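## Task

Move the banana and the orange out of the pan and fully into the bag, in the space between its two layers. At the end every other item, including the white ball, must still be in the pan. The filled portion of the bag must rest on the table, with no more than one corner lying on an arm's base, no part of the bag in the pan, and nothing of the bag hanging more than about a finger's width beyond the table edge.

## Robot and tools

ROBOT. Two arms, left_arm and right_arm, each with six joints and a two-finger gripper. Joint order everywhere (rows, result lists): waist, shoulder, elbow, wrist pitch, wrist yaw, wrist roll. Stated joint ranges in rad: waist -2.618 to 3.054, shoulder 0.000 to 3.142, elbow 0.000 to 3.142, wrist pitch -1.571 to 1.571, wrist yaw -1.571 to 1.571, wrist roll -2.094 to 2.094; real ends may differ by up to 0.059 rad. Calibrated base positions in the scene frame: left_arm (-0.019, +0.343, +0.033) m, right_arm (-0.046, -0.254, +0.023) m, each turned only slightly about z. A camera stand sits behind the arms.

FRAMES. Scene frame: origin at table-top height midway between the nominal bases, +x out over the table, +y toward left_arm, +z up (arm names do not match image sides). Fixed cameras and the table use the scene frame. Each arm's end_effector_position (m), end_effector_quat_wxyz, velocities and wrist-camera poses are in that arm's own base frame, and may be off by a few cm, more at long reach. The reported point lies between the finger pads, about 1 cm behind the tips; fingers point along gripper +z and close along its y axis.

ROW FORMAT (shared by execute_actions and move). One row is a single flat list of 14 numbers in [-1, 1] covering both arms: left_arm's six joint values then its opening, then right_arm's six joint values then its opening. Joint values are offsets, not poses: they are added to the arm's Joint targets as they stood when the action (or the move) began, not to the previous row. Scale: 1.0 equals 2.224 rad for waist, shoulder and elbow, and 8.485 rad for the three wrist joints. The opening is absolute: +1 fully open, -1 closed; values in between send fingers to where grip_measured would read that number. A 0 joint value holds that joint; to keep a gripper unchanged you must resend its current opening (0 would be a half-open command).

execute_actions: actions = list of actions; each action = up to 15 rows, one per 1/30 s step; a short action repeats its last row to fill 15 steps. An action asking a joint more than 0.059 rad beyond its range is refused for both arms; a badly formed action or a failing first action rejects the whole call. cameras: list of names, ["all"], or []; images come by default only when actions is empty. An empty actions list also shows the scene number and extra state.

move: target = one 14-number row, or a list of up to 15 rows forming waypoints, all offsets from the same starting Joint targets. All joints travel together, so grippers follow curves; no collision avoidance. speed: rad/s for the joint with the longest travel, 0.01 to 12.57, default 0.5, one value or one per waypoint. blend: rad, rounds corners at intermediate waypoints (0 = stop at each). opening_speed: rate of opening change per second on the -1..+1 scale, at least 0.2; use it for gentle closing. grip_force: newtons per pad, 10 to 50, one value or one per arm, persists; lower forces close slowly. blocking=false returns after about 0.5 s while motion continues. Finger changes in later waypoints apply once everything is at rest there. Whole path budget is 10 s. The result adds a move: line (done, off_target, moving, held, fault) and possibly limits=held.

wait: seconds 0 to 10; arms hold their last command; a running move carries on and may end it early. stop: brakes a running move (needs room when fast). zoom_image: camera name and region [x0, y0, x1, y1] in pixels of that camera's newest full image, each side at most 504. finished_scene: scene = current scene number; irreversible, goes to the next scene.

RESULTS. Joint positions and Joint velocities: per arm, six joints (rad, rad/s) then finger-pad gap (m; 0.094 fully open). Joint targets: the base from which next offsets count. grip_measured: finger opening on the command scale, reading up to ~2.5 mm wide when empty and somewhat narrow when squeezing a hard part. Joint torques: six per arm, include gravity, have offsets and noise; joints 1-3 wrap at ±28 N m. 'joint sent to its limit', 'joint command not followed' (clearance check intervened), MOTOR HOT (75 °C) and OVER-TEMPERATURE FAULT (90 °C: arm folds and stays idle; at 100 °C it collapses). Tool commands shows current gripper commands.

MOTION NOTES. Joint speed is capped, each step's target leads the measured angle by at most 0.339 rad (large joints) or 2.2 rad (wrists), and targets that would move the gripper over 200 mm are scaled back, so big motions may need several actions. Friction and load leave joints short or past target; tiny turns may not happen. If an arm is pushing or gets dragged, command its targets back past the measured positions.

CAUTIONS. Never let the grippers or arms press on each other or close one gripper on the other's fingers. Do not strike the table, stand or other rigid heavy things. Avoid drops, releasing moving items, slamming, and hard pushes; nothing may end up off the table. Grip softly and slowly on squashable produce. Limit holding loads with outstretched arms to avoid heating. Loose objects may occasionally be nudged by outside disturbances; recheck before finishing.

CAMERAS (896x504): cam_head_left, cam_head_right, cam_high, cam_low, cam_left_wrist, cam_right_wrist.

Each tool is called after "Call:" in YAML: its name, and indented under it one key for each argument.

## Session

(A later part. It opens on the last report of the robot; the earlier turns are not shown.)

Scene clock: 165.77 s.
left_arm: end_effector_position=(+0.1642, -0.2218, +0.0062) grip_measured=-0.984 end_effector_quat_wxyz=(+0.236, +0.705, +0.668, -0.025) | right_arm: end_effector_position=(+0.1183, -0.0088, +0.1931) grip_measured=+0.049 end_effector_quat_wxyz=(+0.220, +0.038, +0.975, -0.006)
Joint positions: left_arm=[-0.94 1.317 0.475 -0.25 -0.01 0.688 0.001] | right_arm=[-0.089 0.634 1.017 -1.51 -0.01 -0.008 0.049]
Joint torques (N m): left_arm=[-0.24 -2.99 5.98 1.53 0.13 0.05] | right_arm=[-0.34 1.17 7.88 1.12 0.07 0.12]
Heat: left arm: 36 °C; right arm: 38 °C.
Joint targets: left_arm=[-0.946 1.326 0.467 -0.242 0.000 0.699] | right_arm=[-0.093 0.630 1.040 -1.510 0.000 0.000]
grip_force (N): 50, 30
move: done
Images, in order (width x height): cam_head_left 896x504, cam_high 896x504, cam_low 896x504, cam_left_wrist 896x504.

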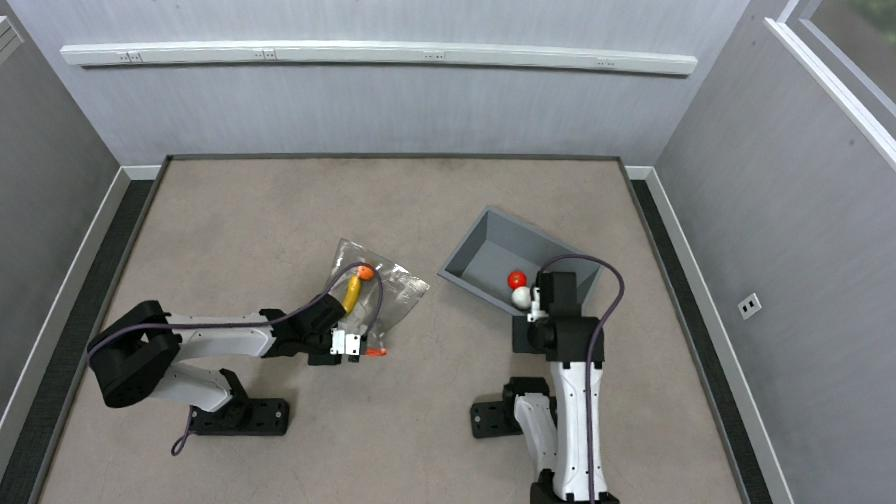

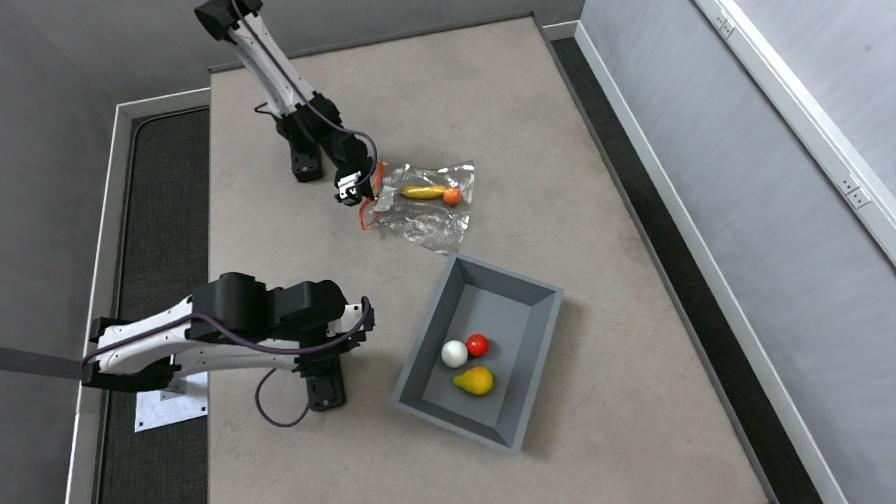

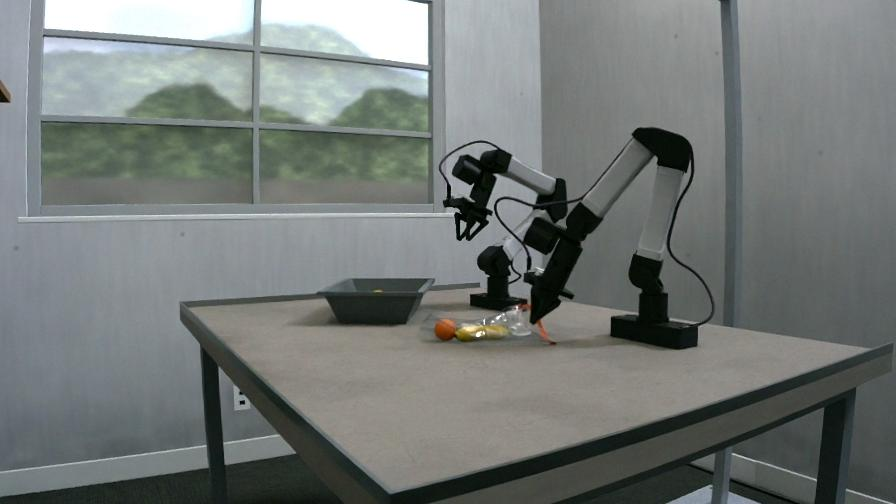

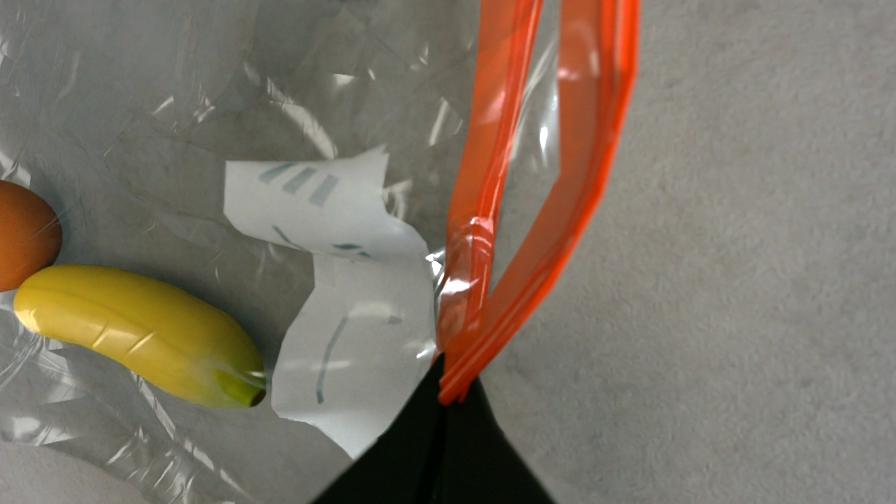

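Call:
move:
  target:
    - [0,0,0,0,0,0,0.1,0,0,0,0,0,0,0.05]
    - [0,-0.15,0.05,-0.01,0,0,0.1,0,0,0,0,0,0,0.05]
    - [-0.2,-0.31,0.25,-0.149,0,-0.0825,0.1,0,0,0,0,0,0,0.05]
  speed: [0.3,0.3,0.7]
  blend: [0,0.05,0]
  opening_speed: 0.6
  cameras: ["cam_high","cam_head_left","cam_low"]

Call:
zoom_image:
  camera: "cam_high"
  region: [320, 60, 520, 240]

Call:
zoom_image:
  camera: "cam_head_left"
  region: [240, 180, 480, 380]

Scene clock: 173.93 s.
left_arm: end_effector_position=(+0.0243, -0.1197, +0.1906) grip_measured=+0.099 end_effector_quat_wxyz=(+0.173, +0.626, +0.748, -0.135) | right_arm: end_effector_position=(+0.1183, -0.0088, +0.1931) grip_measured=+0.049 end_effector_quat_wxyz=(+0.220, +0.038, +0.975, -0.006)
Joint positions: left_arm=[-1.385 0.641 1.005 -1.492 -0.01 0.011 0.052] | right_arm=[-0.089 0.634 1.017 -1.51 -0.01 -0.008 0.049]
Joint torques (N m): left_arm=[-0.28 1.26 8.42 1.28 0.1 -0.18] | right_arm=[-0.34 1.18 7.91 1.12 0.07 0.13]
Heat: left arm: 36 °C; right arm: 37 °C.
Joint targets: left_arm=[-1.391 0.636 1.023 -1.506 0.000 -0.001] | right_arm=[-0.093 0.630 1.040 -1.510 0.000 0.000]
grip_force (N): 50, 30
move: done
Images, in order (width x height): cam_head_left 896x504, cam_high 896x504, cam_low 896x504.

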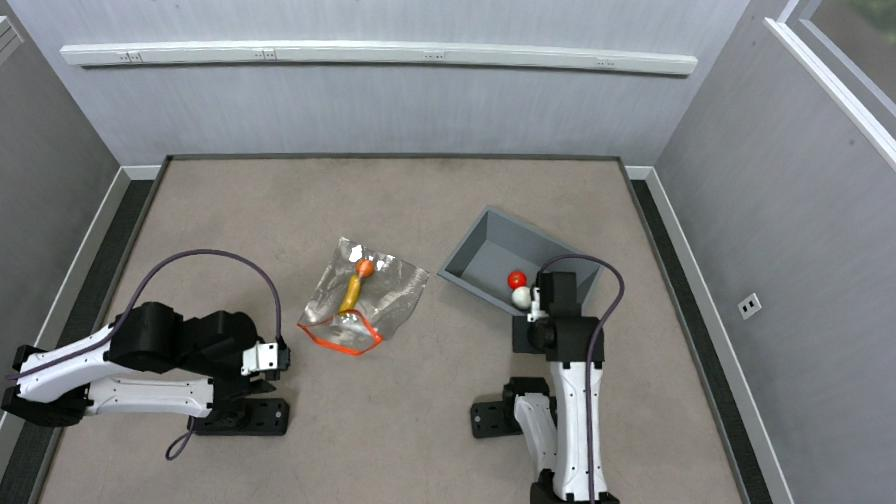

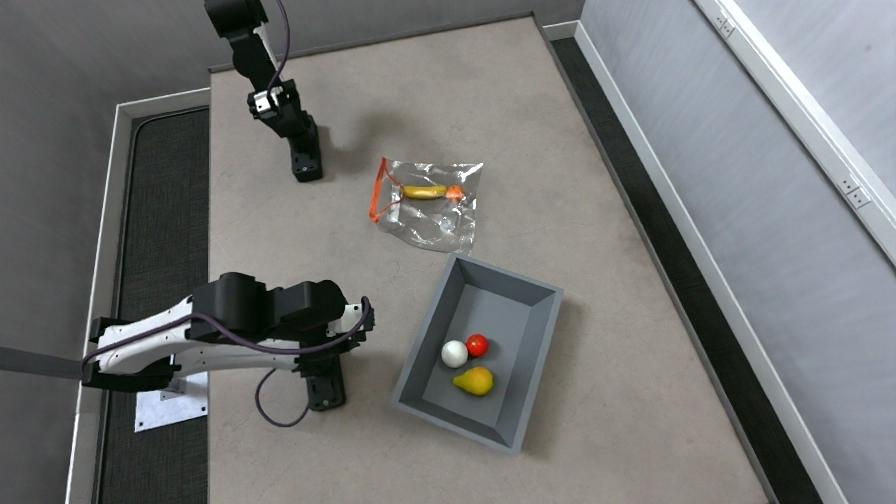

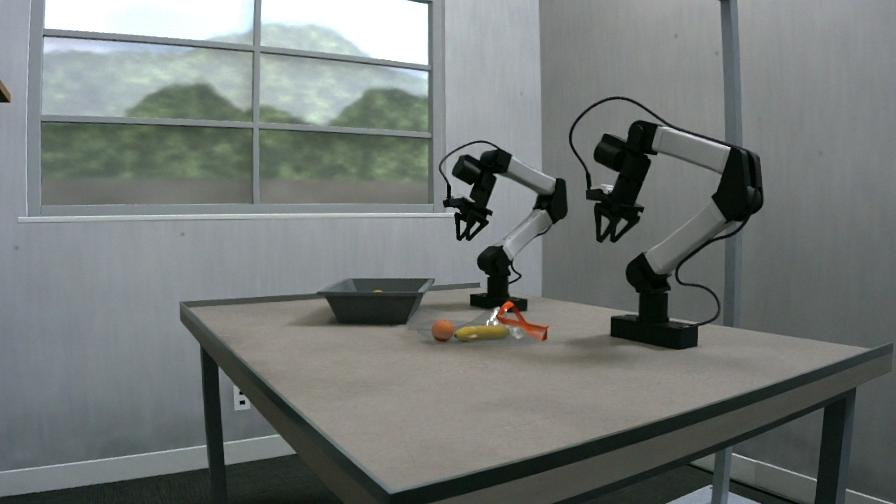

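Scaled by 2.520 from the camera's 896x504 image, which has a finer 1280x720 frame.

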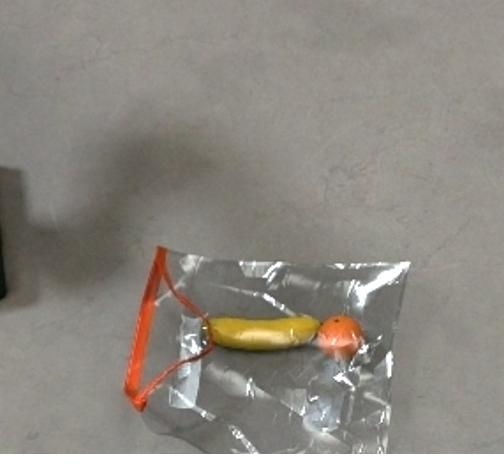

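Scaled by 2.100 from the camera's 896x504 image, which has a finer 1280x720 frame.

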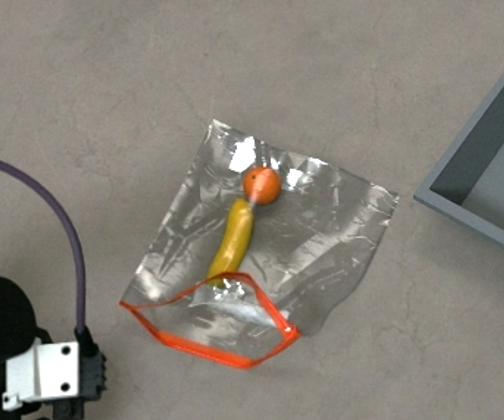

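Call:
zoom_image:
  camera: "cam_low"
  region: [390, 280, 570, 360]

Call:
zoom_image:
  camera: "cam_head_left"
  region: [290, 230, 440, 370]

Call:
zoom_image:
  camera: "cam_high"
  region: [360, 150, 490, 260]

Scaled by 2.800 from the camera's 896x504 image, which has a finer 1280x720 frame.

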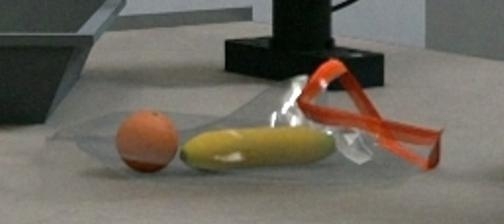

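Scaled by 3.360 from the camera's 896x504 image, which has a finer 1280x720 frame.

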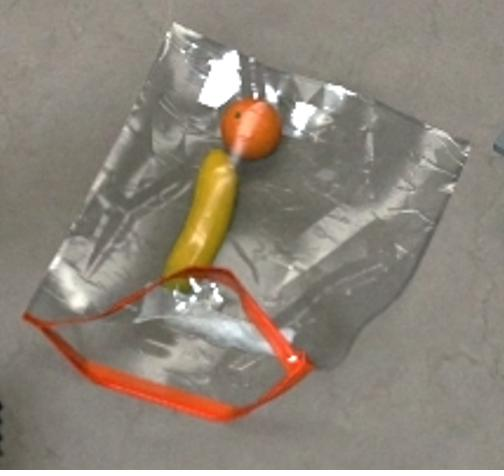

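Scaled by 3.877 from the camera's 896x504 image, which has a finer 1280x720 frame.

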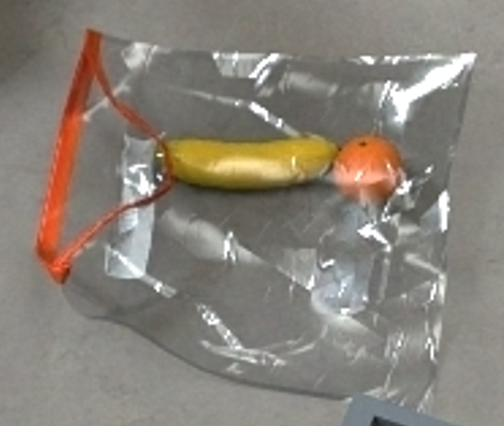

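Call:
move:
  target:
    - [0.1034,0.1021,-0.286,0.1275,-0.0589,-0.0639,-1,0,0,0,0,0,0,0.05]
    - [0.1457,0.3237,-0.3597,0.2049,-0.0589,-0.0639,-1,0,0,0,0,0,0,0.05]
  speed: [0.7,0.3]
  cameras: ["cam_left_wrist","cam_high","cam_head_left","cam_low"]

Call:
zoom_image:
  camera: "cam_low"
  region: [390, 250, 570, 360]

Scene clock: 181.03 s.
left_arm: end_effector_position=(+0.1980, -0.1954, -0.0003) grip_measured=-0.985 end_effector_quat_wxyz=(+0.387, +0.168, +0.903, -0.075) | right_arm: end_effector_position=(+0.1183, -0.0088, +0.1931) grip_measured=+0.049 end_effector_quat_wxyz=(+0.220, +0.038, +0.975, -0.006)
Joint positions: left_arm=[-1.074 1.347 0.231 0.224 -0.484 -0.532 0.001] | right_arm=[-0.089 0.634 1.017 -1.51 -0.01 -0.008 0.049]
Joint torques (N m): left_arm=[0.76 -2.44 5.03 1.82 -0.38 -0.15] | right_arm=[-0.32 1.16 7.91 1.12 0.06 0.13]
Heat: left arm: 36 °C; right arm: 36 °C.
Joint targets: left_arm=[-1.067 1.356 0.223 0.232 -0.499 -0.543] | right_arm=[-0.093 0.630 1.040 -1.510 0.000 0.000]
grip_force (N): 50, 30
move: done
Images, in order (width x height): cam_head_left 896x504, cam_high 896x504, cam_low 896x504, cam_left_wrist 896x504.

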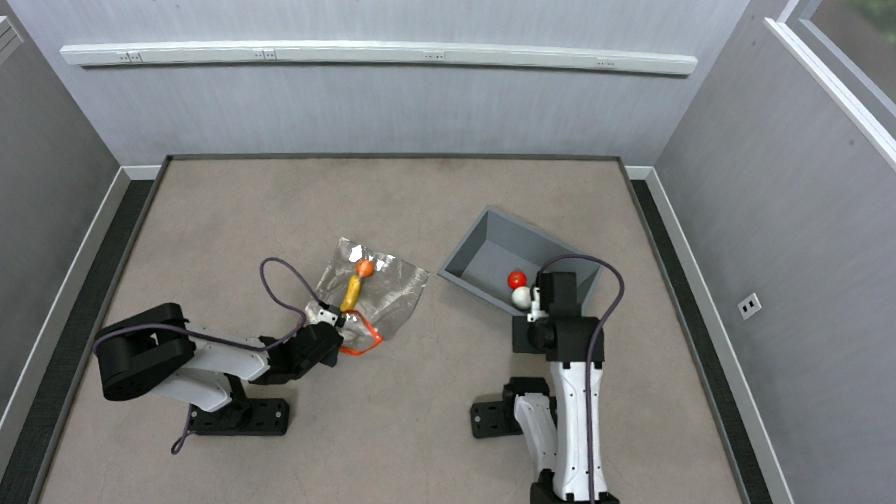

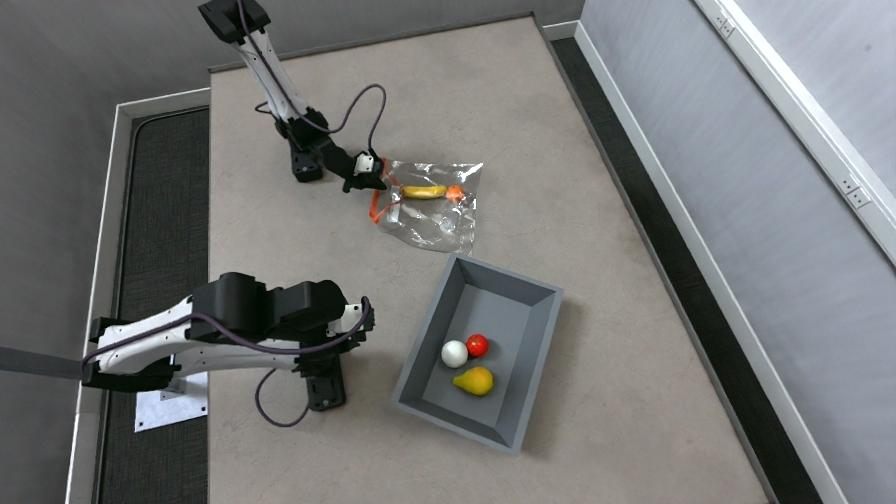

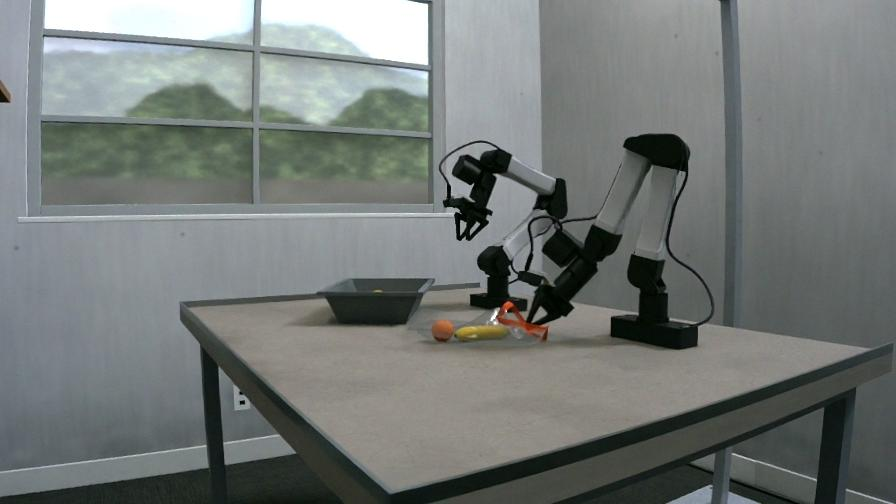

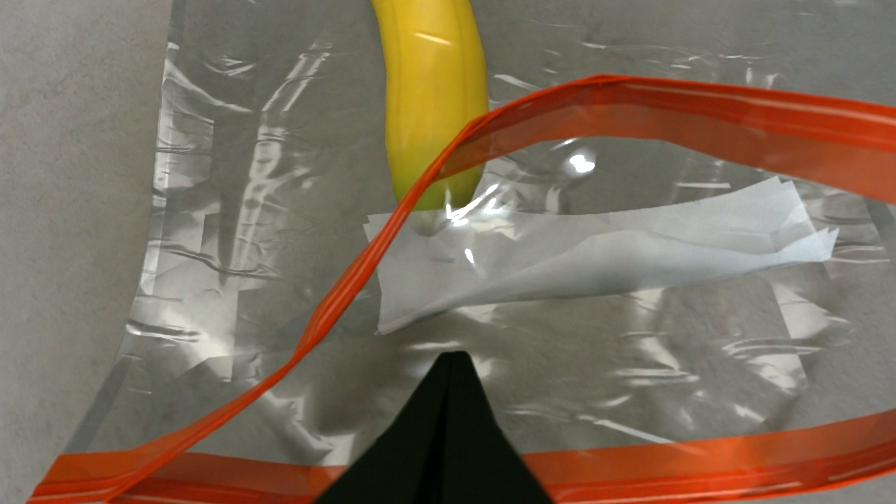

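Scaled by 2.800 from the camera's 896x504 image, which has a finer 1280x720 frame.

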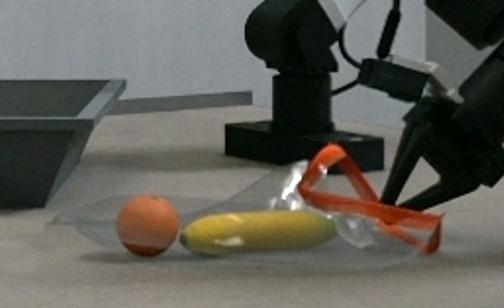

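Call:
move:
  target: [0.0621,0.110,0.0926,0.0047,0,0,-1,0,0,0,0,0,0,0.05]
  speed: 0.15
  cameras: ["cam_left_wrist","cam_high","cam_head_left","cam_low"]

Scene clock: 183.83 s.
left_arm: end_effector_position=(+0.2513, -0.2042, -0.0062) grip_measured=-0.985 end_effector_quat_wxyz=(+0.385, +0.108, +0.916, -0.041) | right_arm: end_effector_position=(+0.1183, -0.0088, +0.1931) grip_measured=+0.049 end_effector_quat_wxyz=(+0.220, +0.038, +0.975, -0.006)
Joint positions: left_arm=[-0.935 1.589 0.412 0.264 -0.484 -0.532 0.001] | right_arm=[-0.089 0.634 1.017 -1.51 -0.01 -0.008 0.049]
Joint torques (N m): left_arm=[0.73 -4.07 7.19 1.8 -0.39 -0.15] | right_arm=[-0.34 1.17 7.88 1.13 0.07 0.13]
Heat: left arm: 36 °C; right arm: 35 °C.
Joint targets: left_arm=[-0.929 1.601 0.429 0.272 -0.499 -0.543] | right_arm=[-0.093 0.630 1.040 -1.510 0.000 0.000]
grip_force (N): 50, 30
move: done
Images, in order (width x height): cam_head_left 896x504, cam_high 896x504, cam_low 896x504, cam_left_wrist 896x504.

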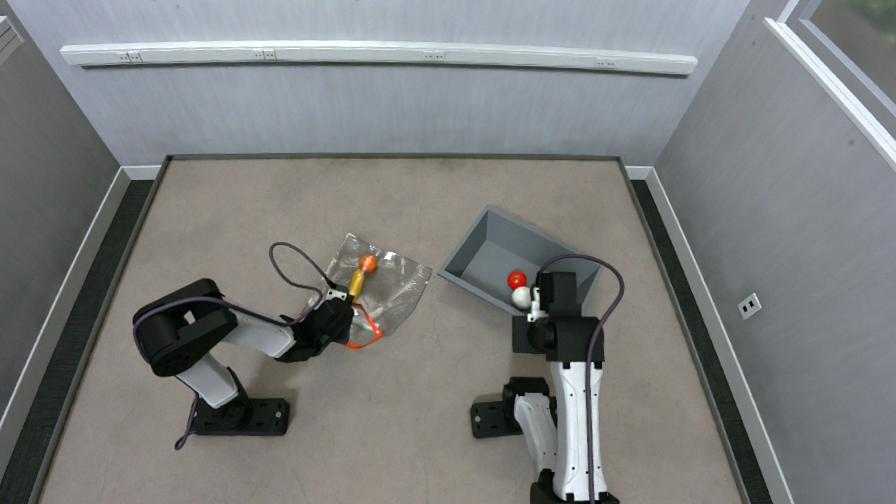

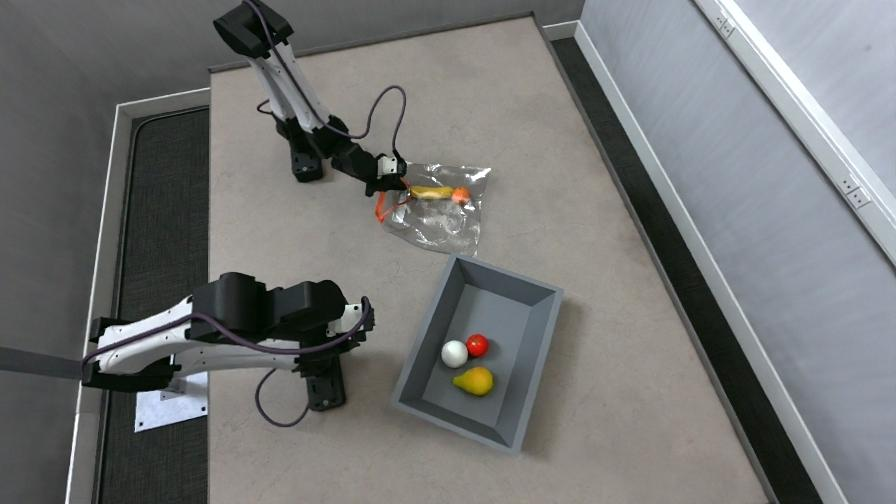

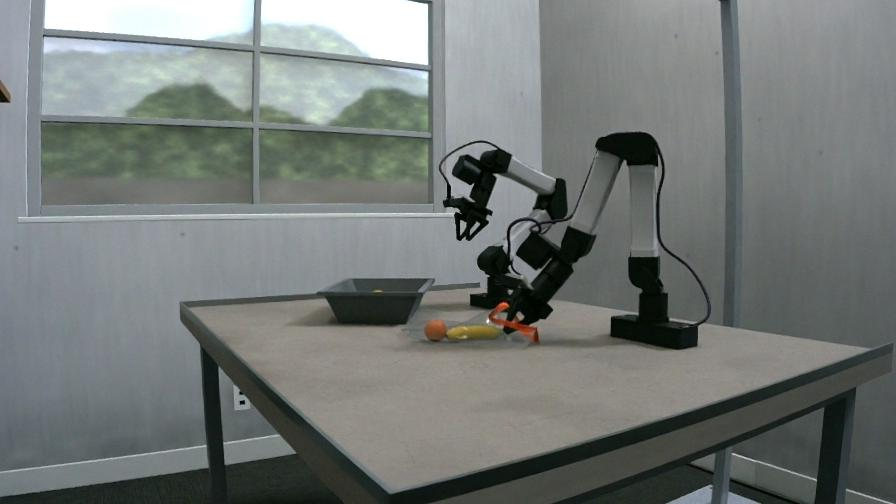

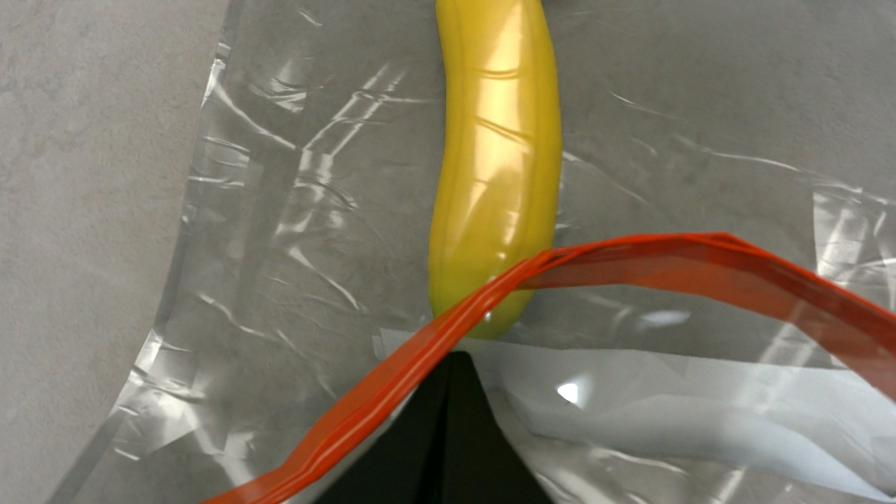

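Call:
move:
  target: [0.0315,0.0481,0.0526,-0.0012,0,0,-1,0,0,0,0,0,0,0.05]
  speed: 0.12
  cameras: ["cam_left_wrist","cam_high"]

Call:
zoom_image:
  camera: "cam_high"
  region: [350, 140, 510, 260]

Scene clock: 185.67 s.
left_arm: end_effector_position=(+0.2857, -0.2106, -0.0048) grip_measured=-0.985 end_effector_quat_wxyz=(+0.390, +0.075, +0.917, -0.032) | right_arm: end_effector_position=(+0.1183, -0.0088, +0.1931) grip_measured=+0.049 end_effector_quat_wxyz=(+0.220, +0.038, +0.975, -0.006)
Joint positions: left_arm=[-0.865 1.694 0.528 0.264 -0.484 -0.532 0.001] | right_arm=[-0.089 0.634 1.017 -1.51 -0.01 -0.008 0.049]
Joint torques (N m): left_arm=[0.73 -4.94 7.27 1.7 -0.39 -0.14] | right_arm=[-0.34 1.17 7.91 1.12 0.06 0.12]
Heat: left arm: 36 °C; right arm: 35 °C.
Joint targets: left_arm=[-0.859 1.708 0.546 0.262 -0.499 -0.543] | right_arm=[-0.093 0.630 1.040 -1.510 0.000 0.000]
grip_force (N): 50, 30
move: done
Images, in order (width x height): cam_high 896x504, cam_left_wrist 896x504.

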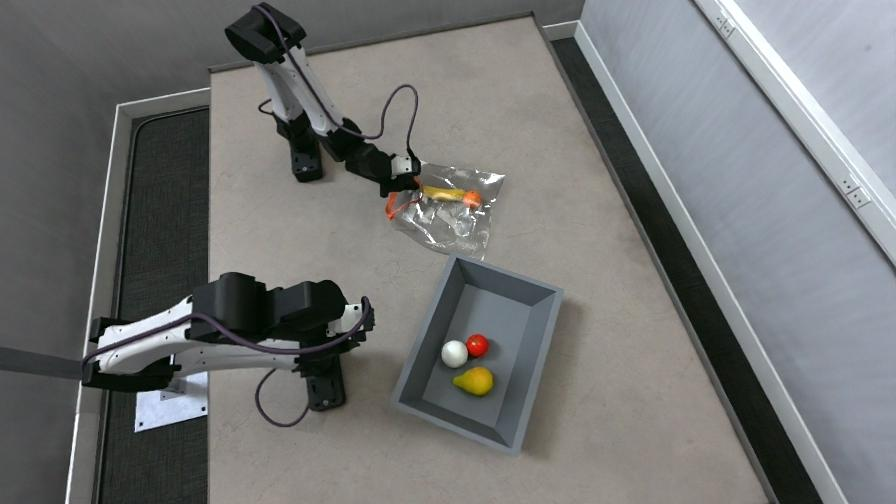

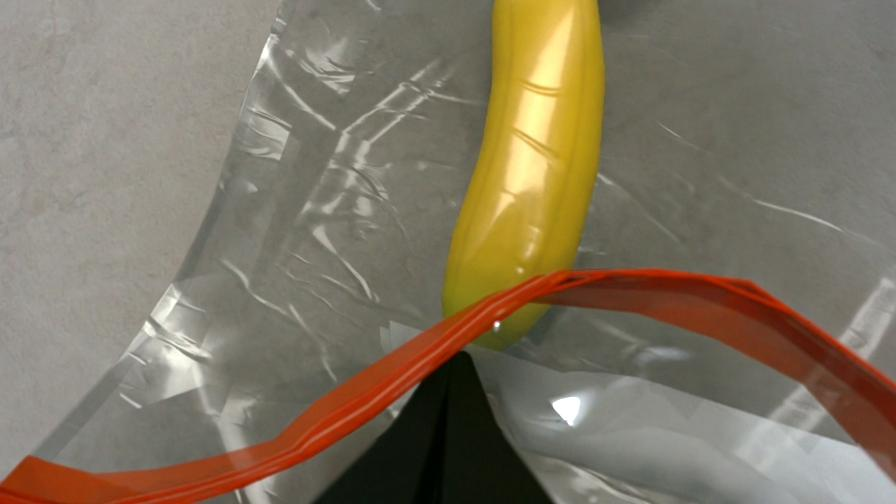

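Scaled by 3.150 from the camera's 896x504 image, which has a finer 1280x720 frame.

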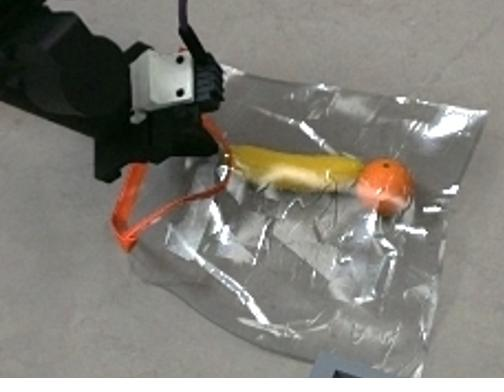

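Call:
execute_actions:
  actions: []

Call:
zoom_image:
  camera: "cam_low"
  region: [400, 260, 560, 360]

Call:
zoom_image:
  camera: "cam_head_left"
  region: [310, 220, 450, 360]

Call:
zoom_image:
  camera: "cam_head_right"
  region: [280, 200, 460, 360]

Scene clock: 186.63 s.
left_arm: end_effector_position=(+0.2857, -0.2106, -0.0048) grip_measured=-0.985 end_effector_quat_wxyz=(+0.390, +0.075, +0.917, -0.032) | right_arm: end_effector_position=(+0.1183, -0.0088, +0.1931) grip_measured=+0.049 end_effector_quat_wxyz=(+0.220, +0.038, +0.975, -0.006)
Joint positions: left_arm=[-0.865 1.694 0.528 0.264 -0.484 -0.532 0.001] | right_arm=[-0.089 0.634 1.017 -1.51 -0.01 -0.008 0.049]
Joint velocities: within noise
Joint torques (N m): left_arm=[0.68 -4.96 7.27 1.7 -0.37 -0.15] | right_arm=[-0.32 1.17 7.88 1.12 0.07 0.13]
Heat: left arm: 36 °C; right arm: 35 °C.
Joint targets: left_arm=[-0.859 1.708 0.546 0.262 -0.499 -0.543] | right_arm=[-0.093 0.630 1.040 -1.510 0.000 0.000]
Tool commands: left_gripper/opening=-1.0 right_gripper/opening=+0.05
grip_force (N): 50, 30

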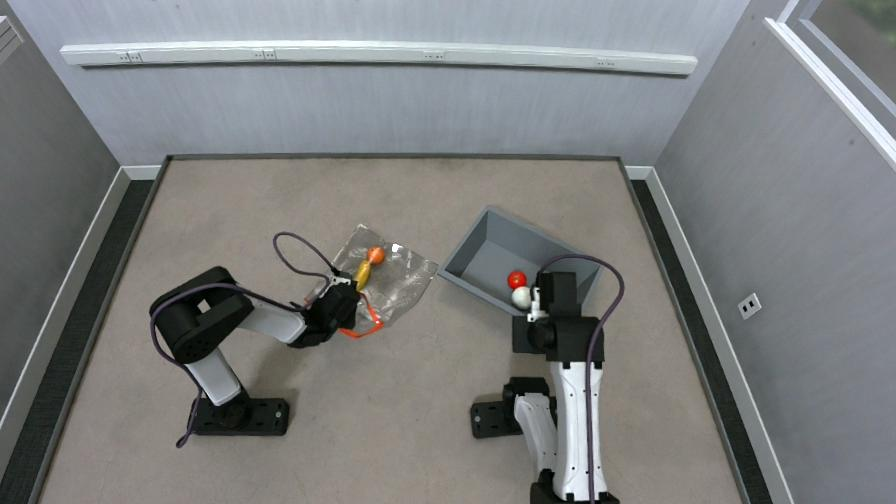

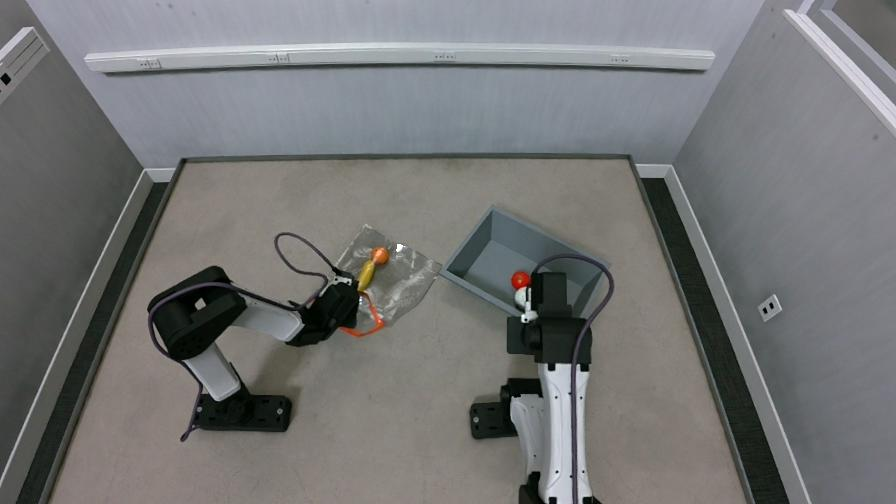

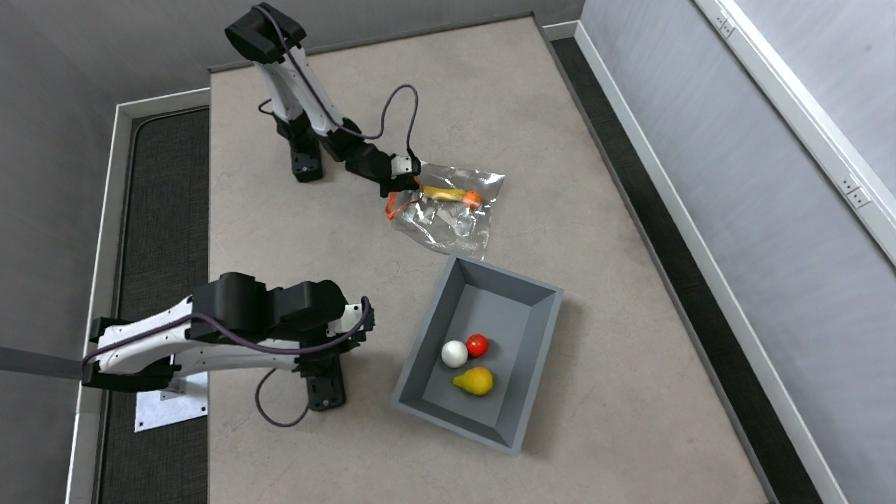

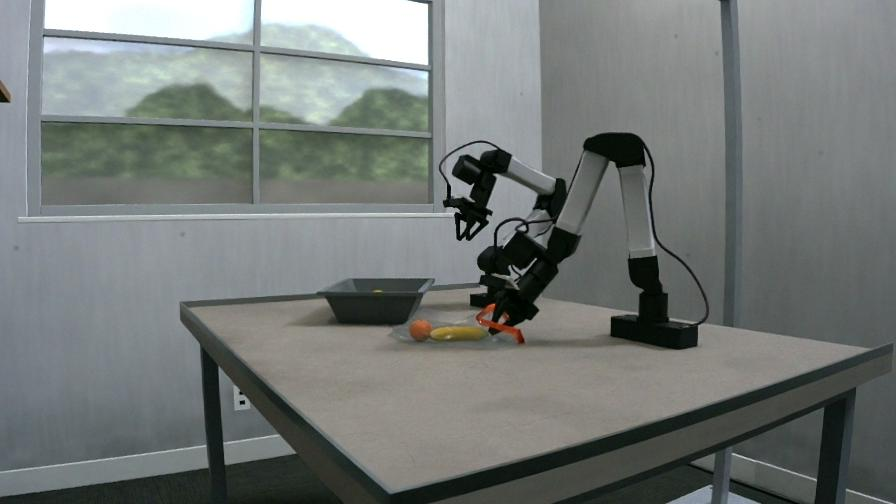

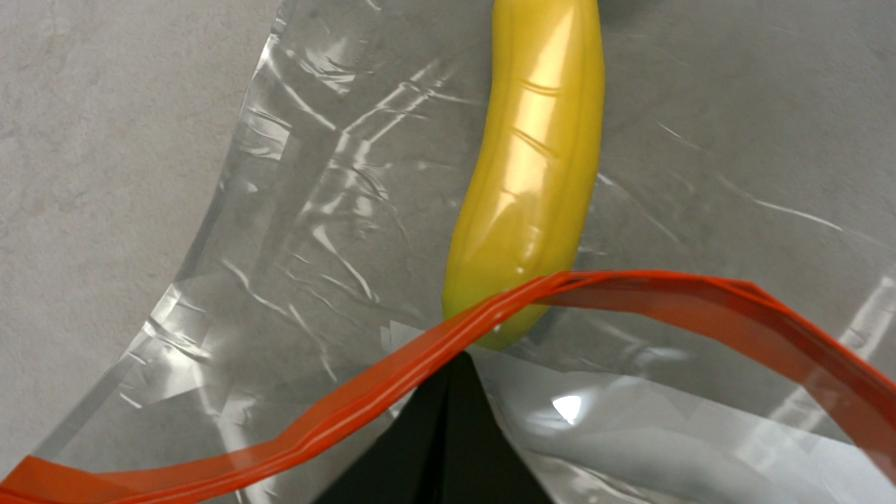

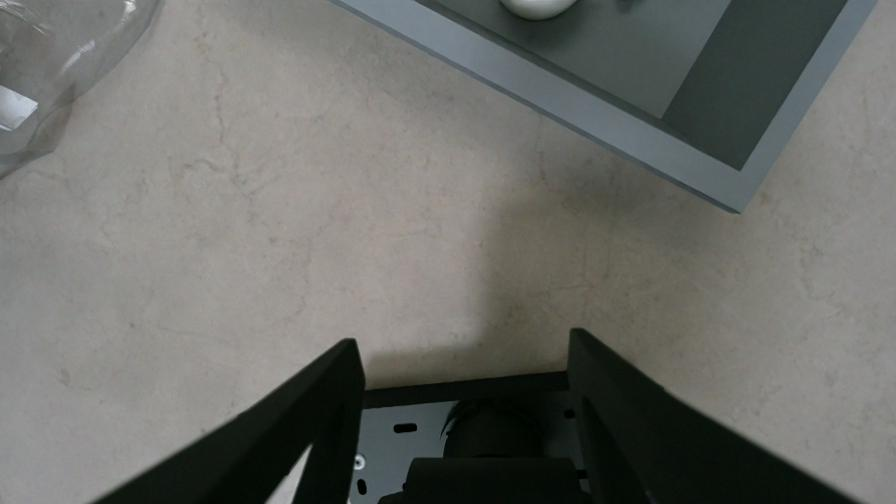

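Scaled by 3.150 from the camera's 896x504 image, which has a finer 1280x720 frame.

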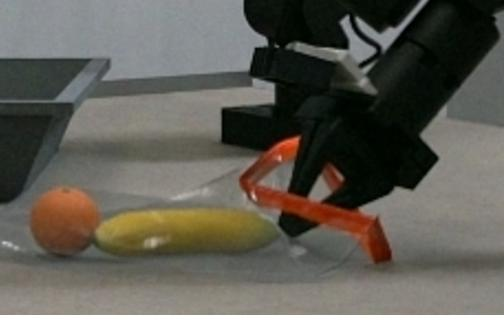

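Scaled by 3.600 from the camera's 896x504 image, which has a finer 1280x720 frame.

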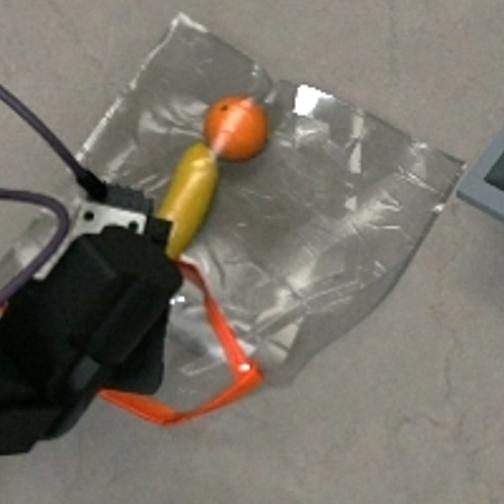

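Scaled by 2.800 from the camera's 896x504 image, which has a finer 1280x720 frame.

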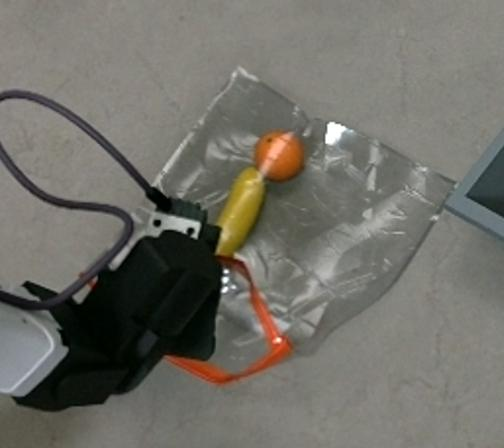

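Call:
move:
  target:
    - [-0.0935,-0.1583,-0.1452,-0.0035,0,0,-1,0,0,0,0,0,0,0.05]
    - [-0.1358,-0.3799,-0.0715,-0.0808,0,0,-1,0,0,0,0,0,0,0.05]
    - [-0.1358,-0.3799,-0.0715,-0.0808,0.0118,0.2245,1,0,0,0,0,0,0,0.05]
  blend: [0.03,0.1,0]
  speed: [0.4,0.6,1.2]
  cameras: ["cam_high","cam_low","cam_head_left"]

Call:
zoom_image:
  camera: "cam_low"
  region: [400, 260, 560, 360]

Call:
zoom_image:
  camera: "cam_high"
  region: [350, 140, 510, 260]

Call:
zoom_image:
  camera: "cam_head_left"
  region: [310, 220, 450, 360]

Scene clock: 194.50 s.
left_arm: end_effector_position=(+0.1599, -0.1866, +0.0647) grip_measured=+0.998 end_effector_quat_wxyz=(+0.295, +0.859, +0.354, +0.226) | right_arm: end_effector_position=(+0.1183, -0.0088, +0.1931) grip_measured=+0.049 end_effector_quat_wxyz=(+0.220, +0.038, +0.975, -0.006)
Joint positions: left_arm=[-1.153 0.869 0.365 -0.41 -0.417 1.351 0.094] | right_arm=[-0.089 0.634 1.017 -1.51 -0.01 -0.008 0.049]
Joint torques (N m): left_arm=[-0.35 -1.54 10.06 1.54 0.02 0.02] | right_arm=[-0.35 1.17 7.9 1.12 0.07 0.13]
Heat: left arm: 36 °C; right arm: 34 °C.
Joint targets: left_arm=[-1.161 0.863 0.387 -0.423 -0.399 1.362] | right_arm=[-0.093 0.630 1.040 -1.510 0.000 0.000]
grip_force (N): 50, 30
move: done
Images, in order (width x height): cam_head_left 896x504, cam_high 896x504, cam_low 896x504.

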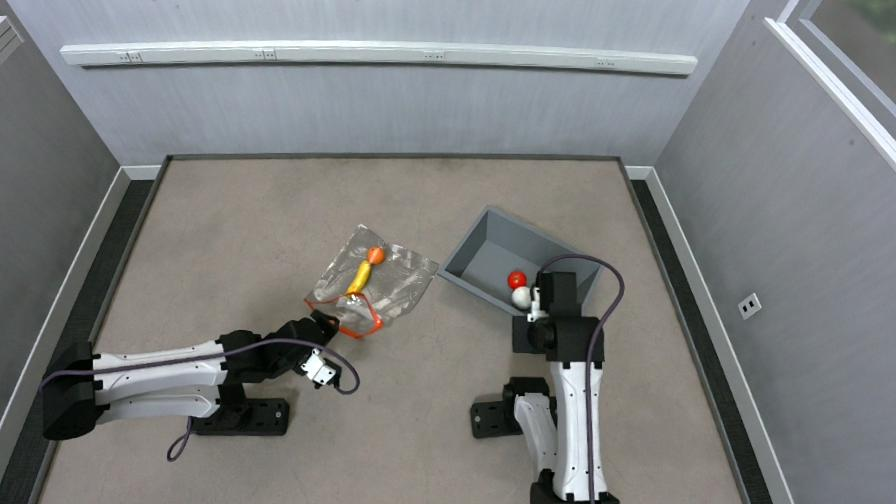

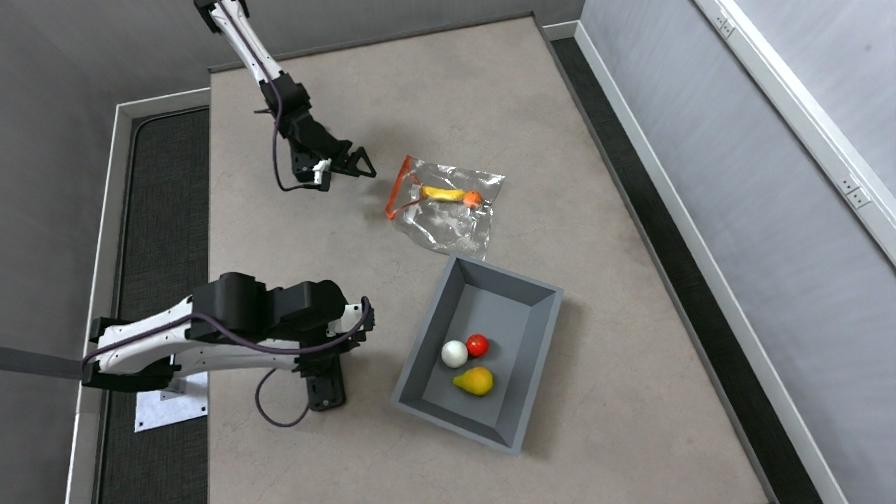

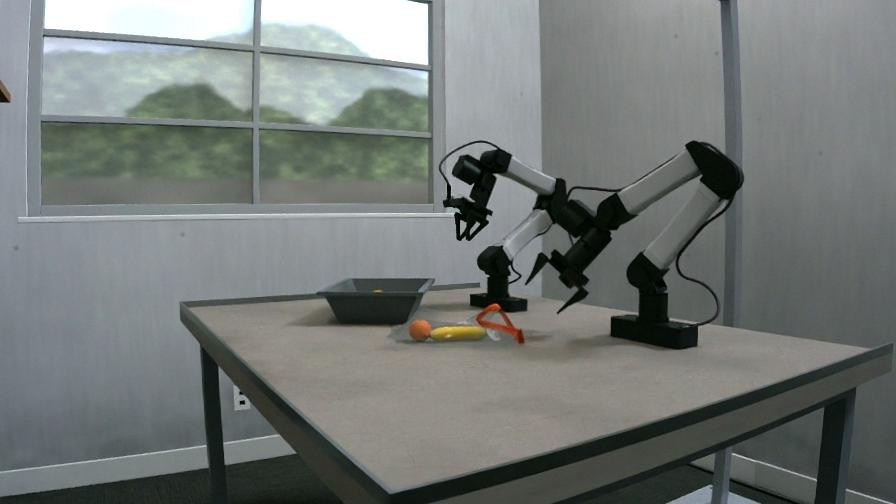

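Scaled by 3.150 from the camera's 896x504 image, which has a finer 1280x720 frame.

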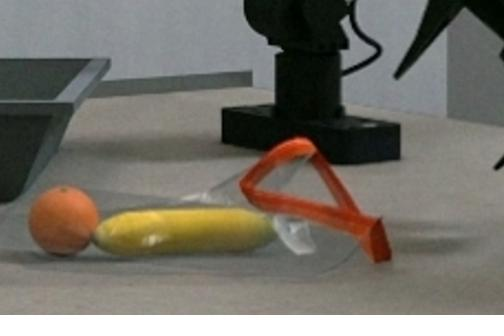

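Scaled by 3.150 from the camera's 896x504 image, which has a finer 1280x720 frame.

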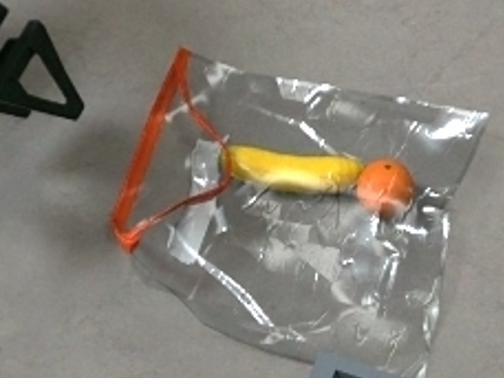

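Scaled by 3.600 from the camera's 896x504 image, which has a finer 1280x720 frame.

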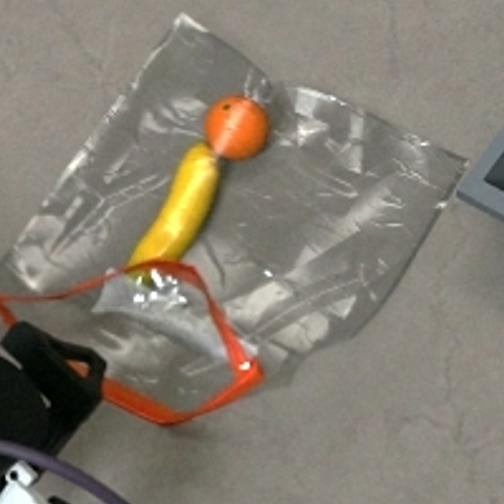

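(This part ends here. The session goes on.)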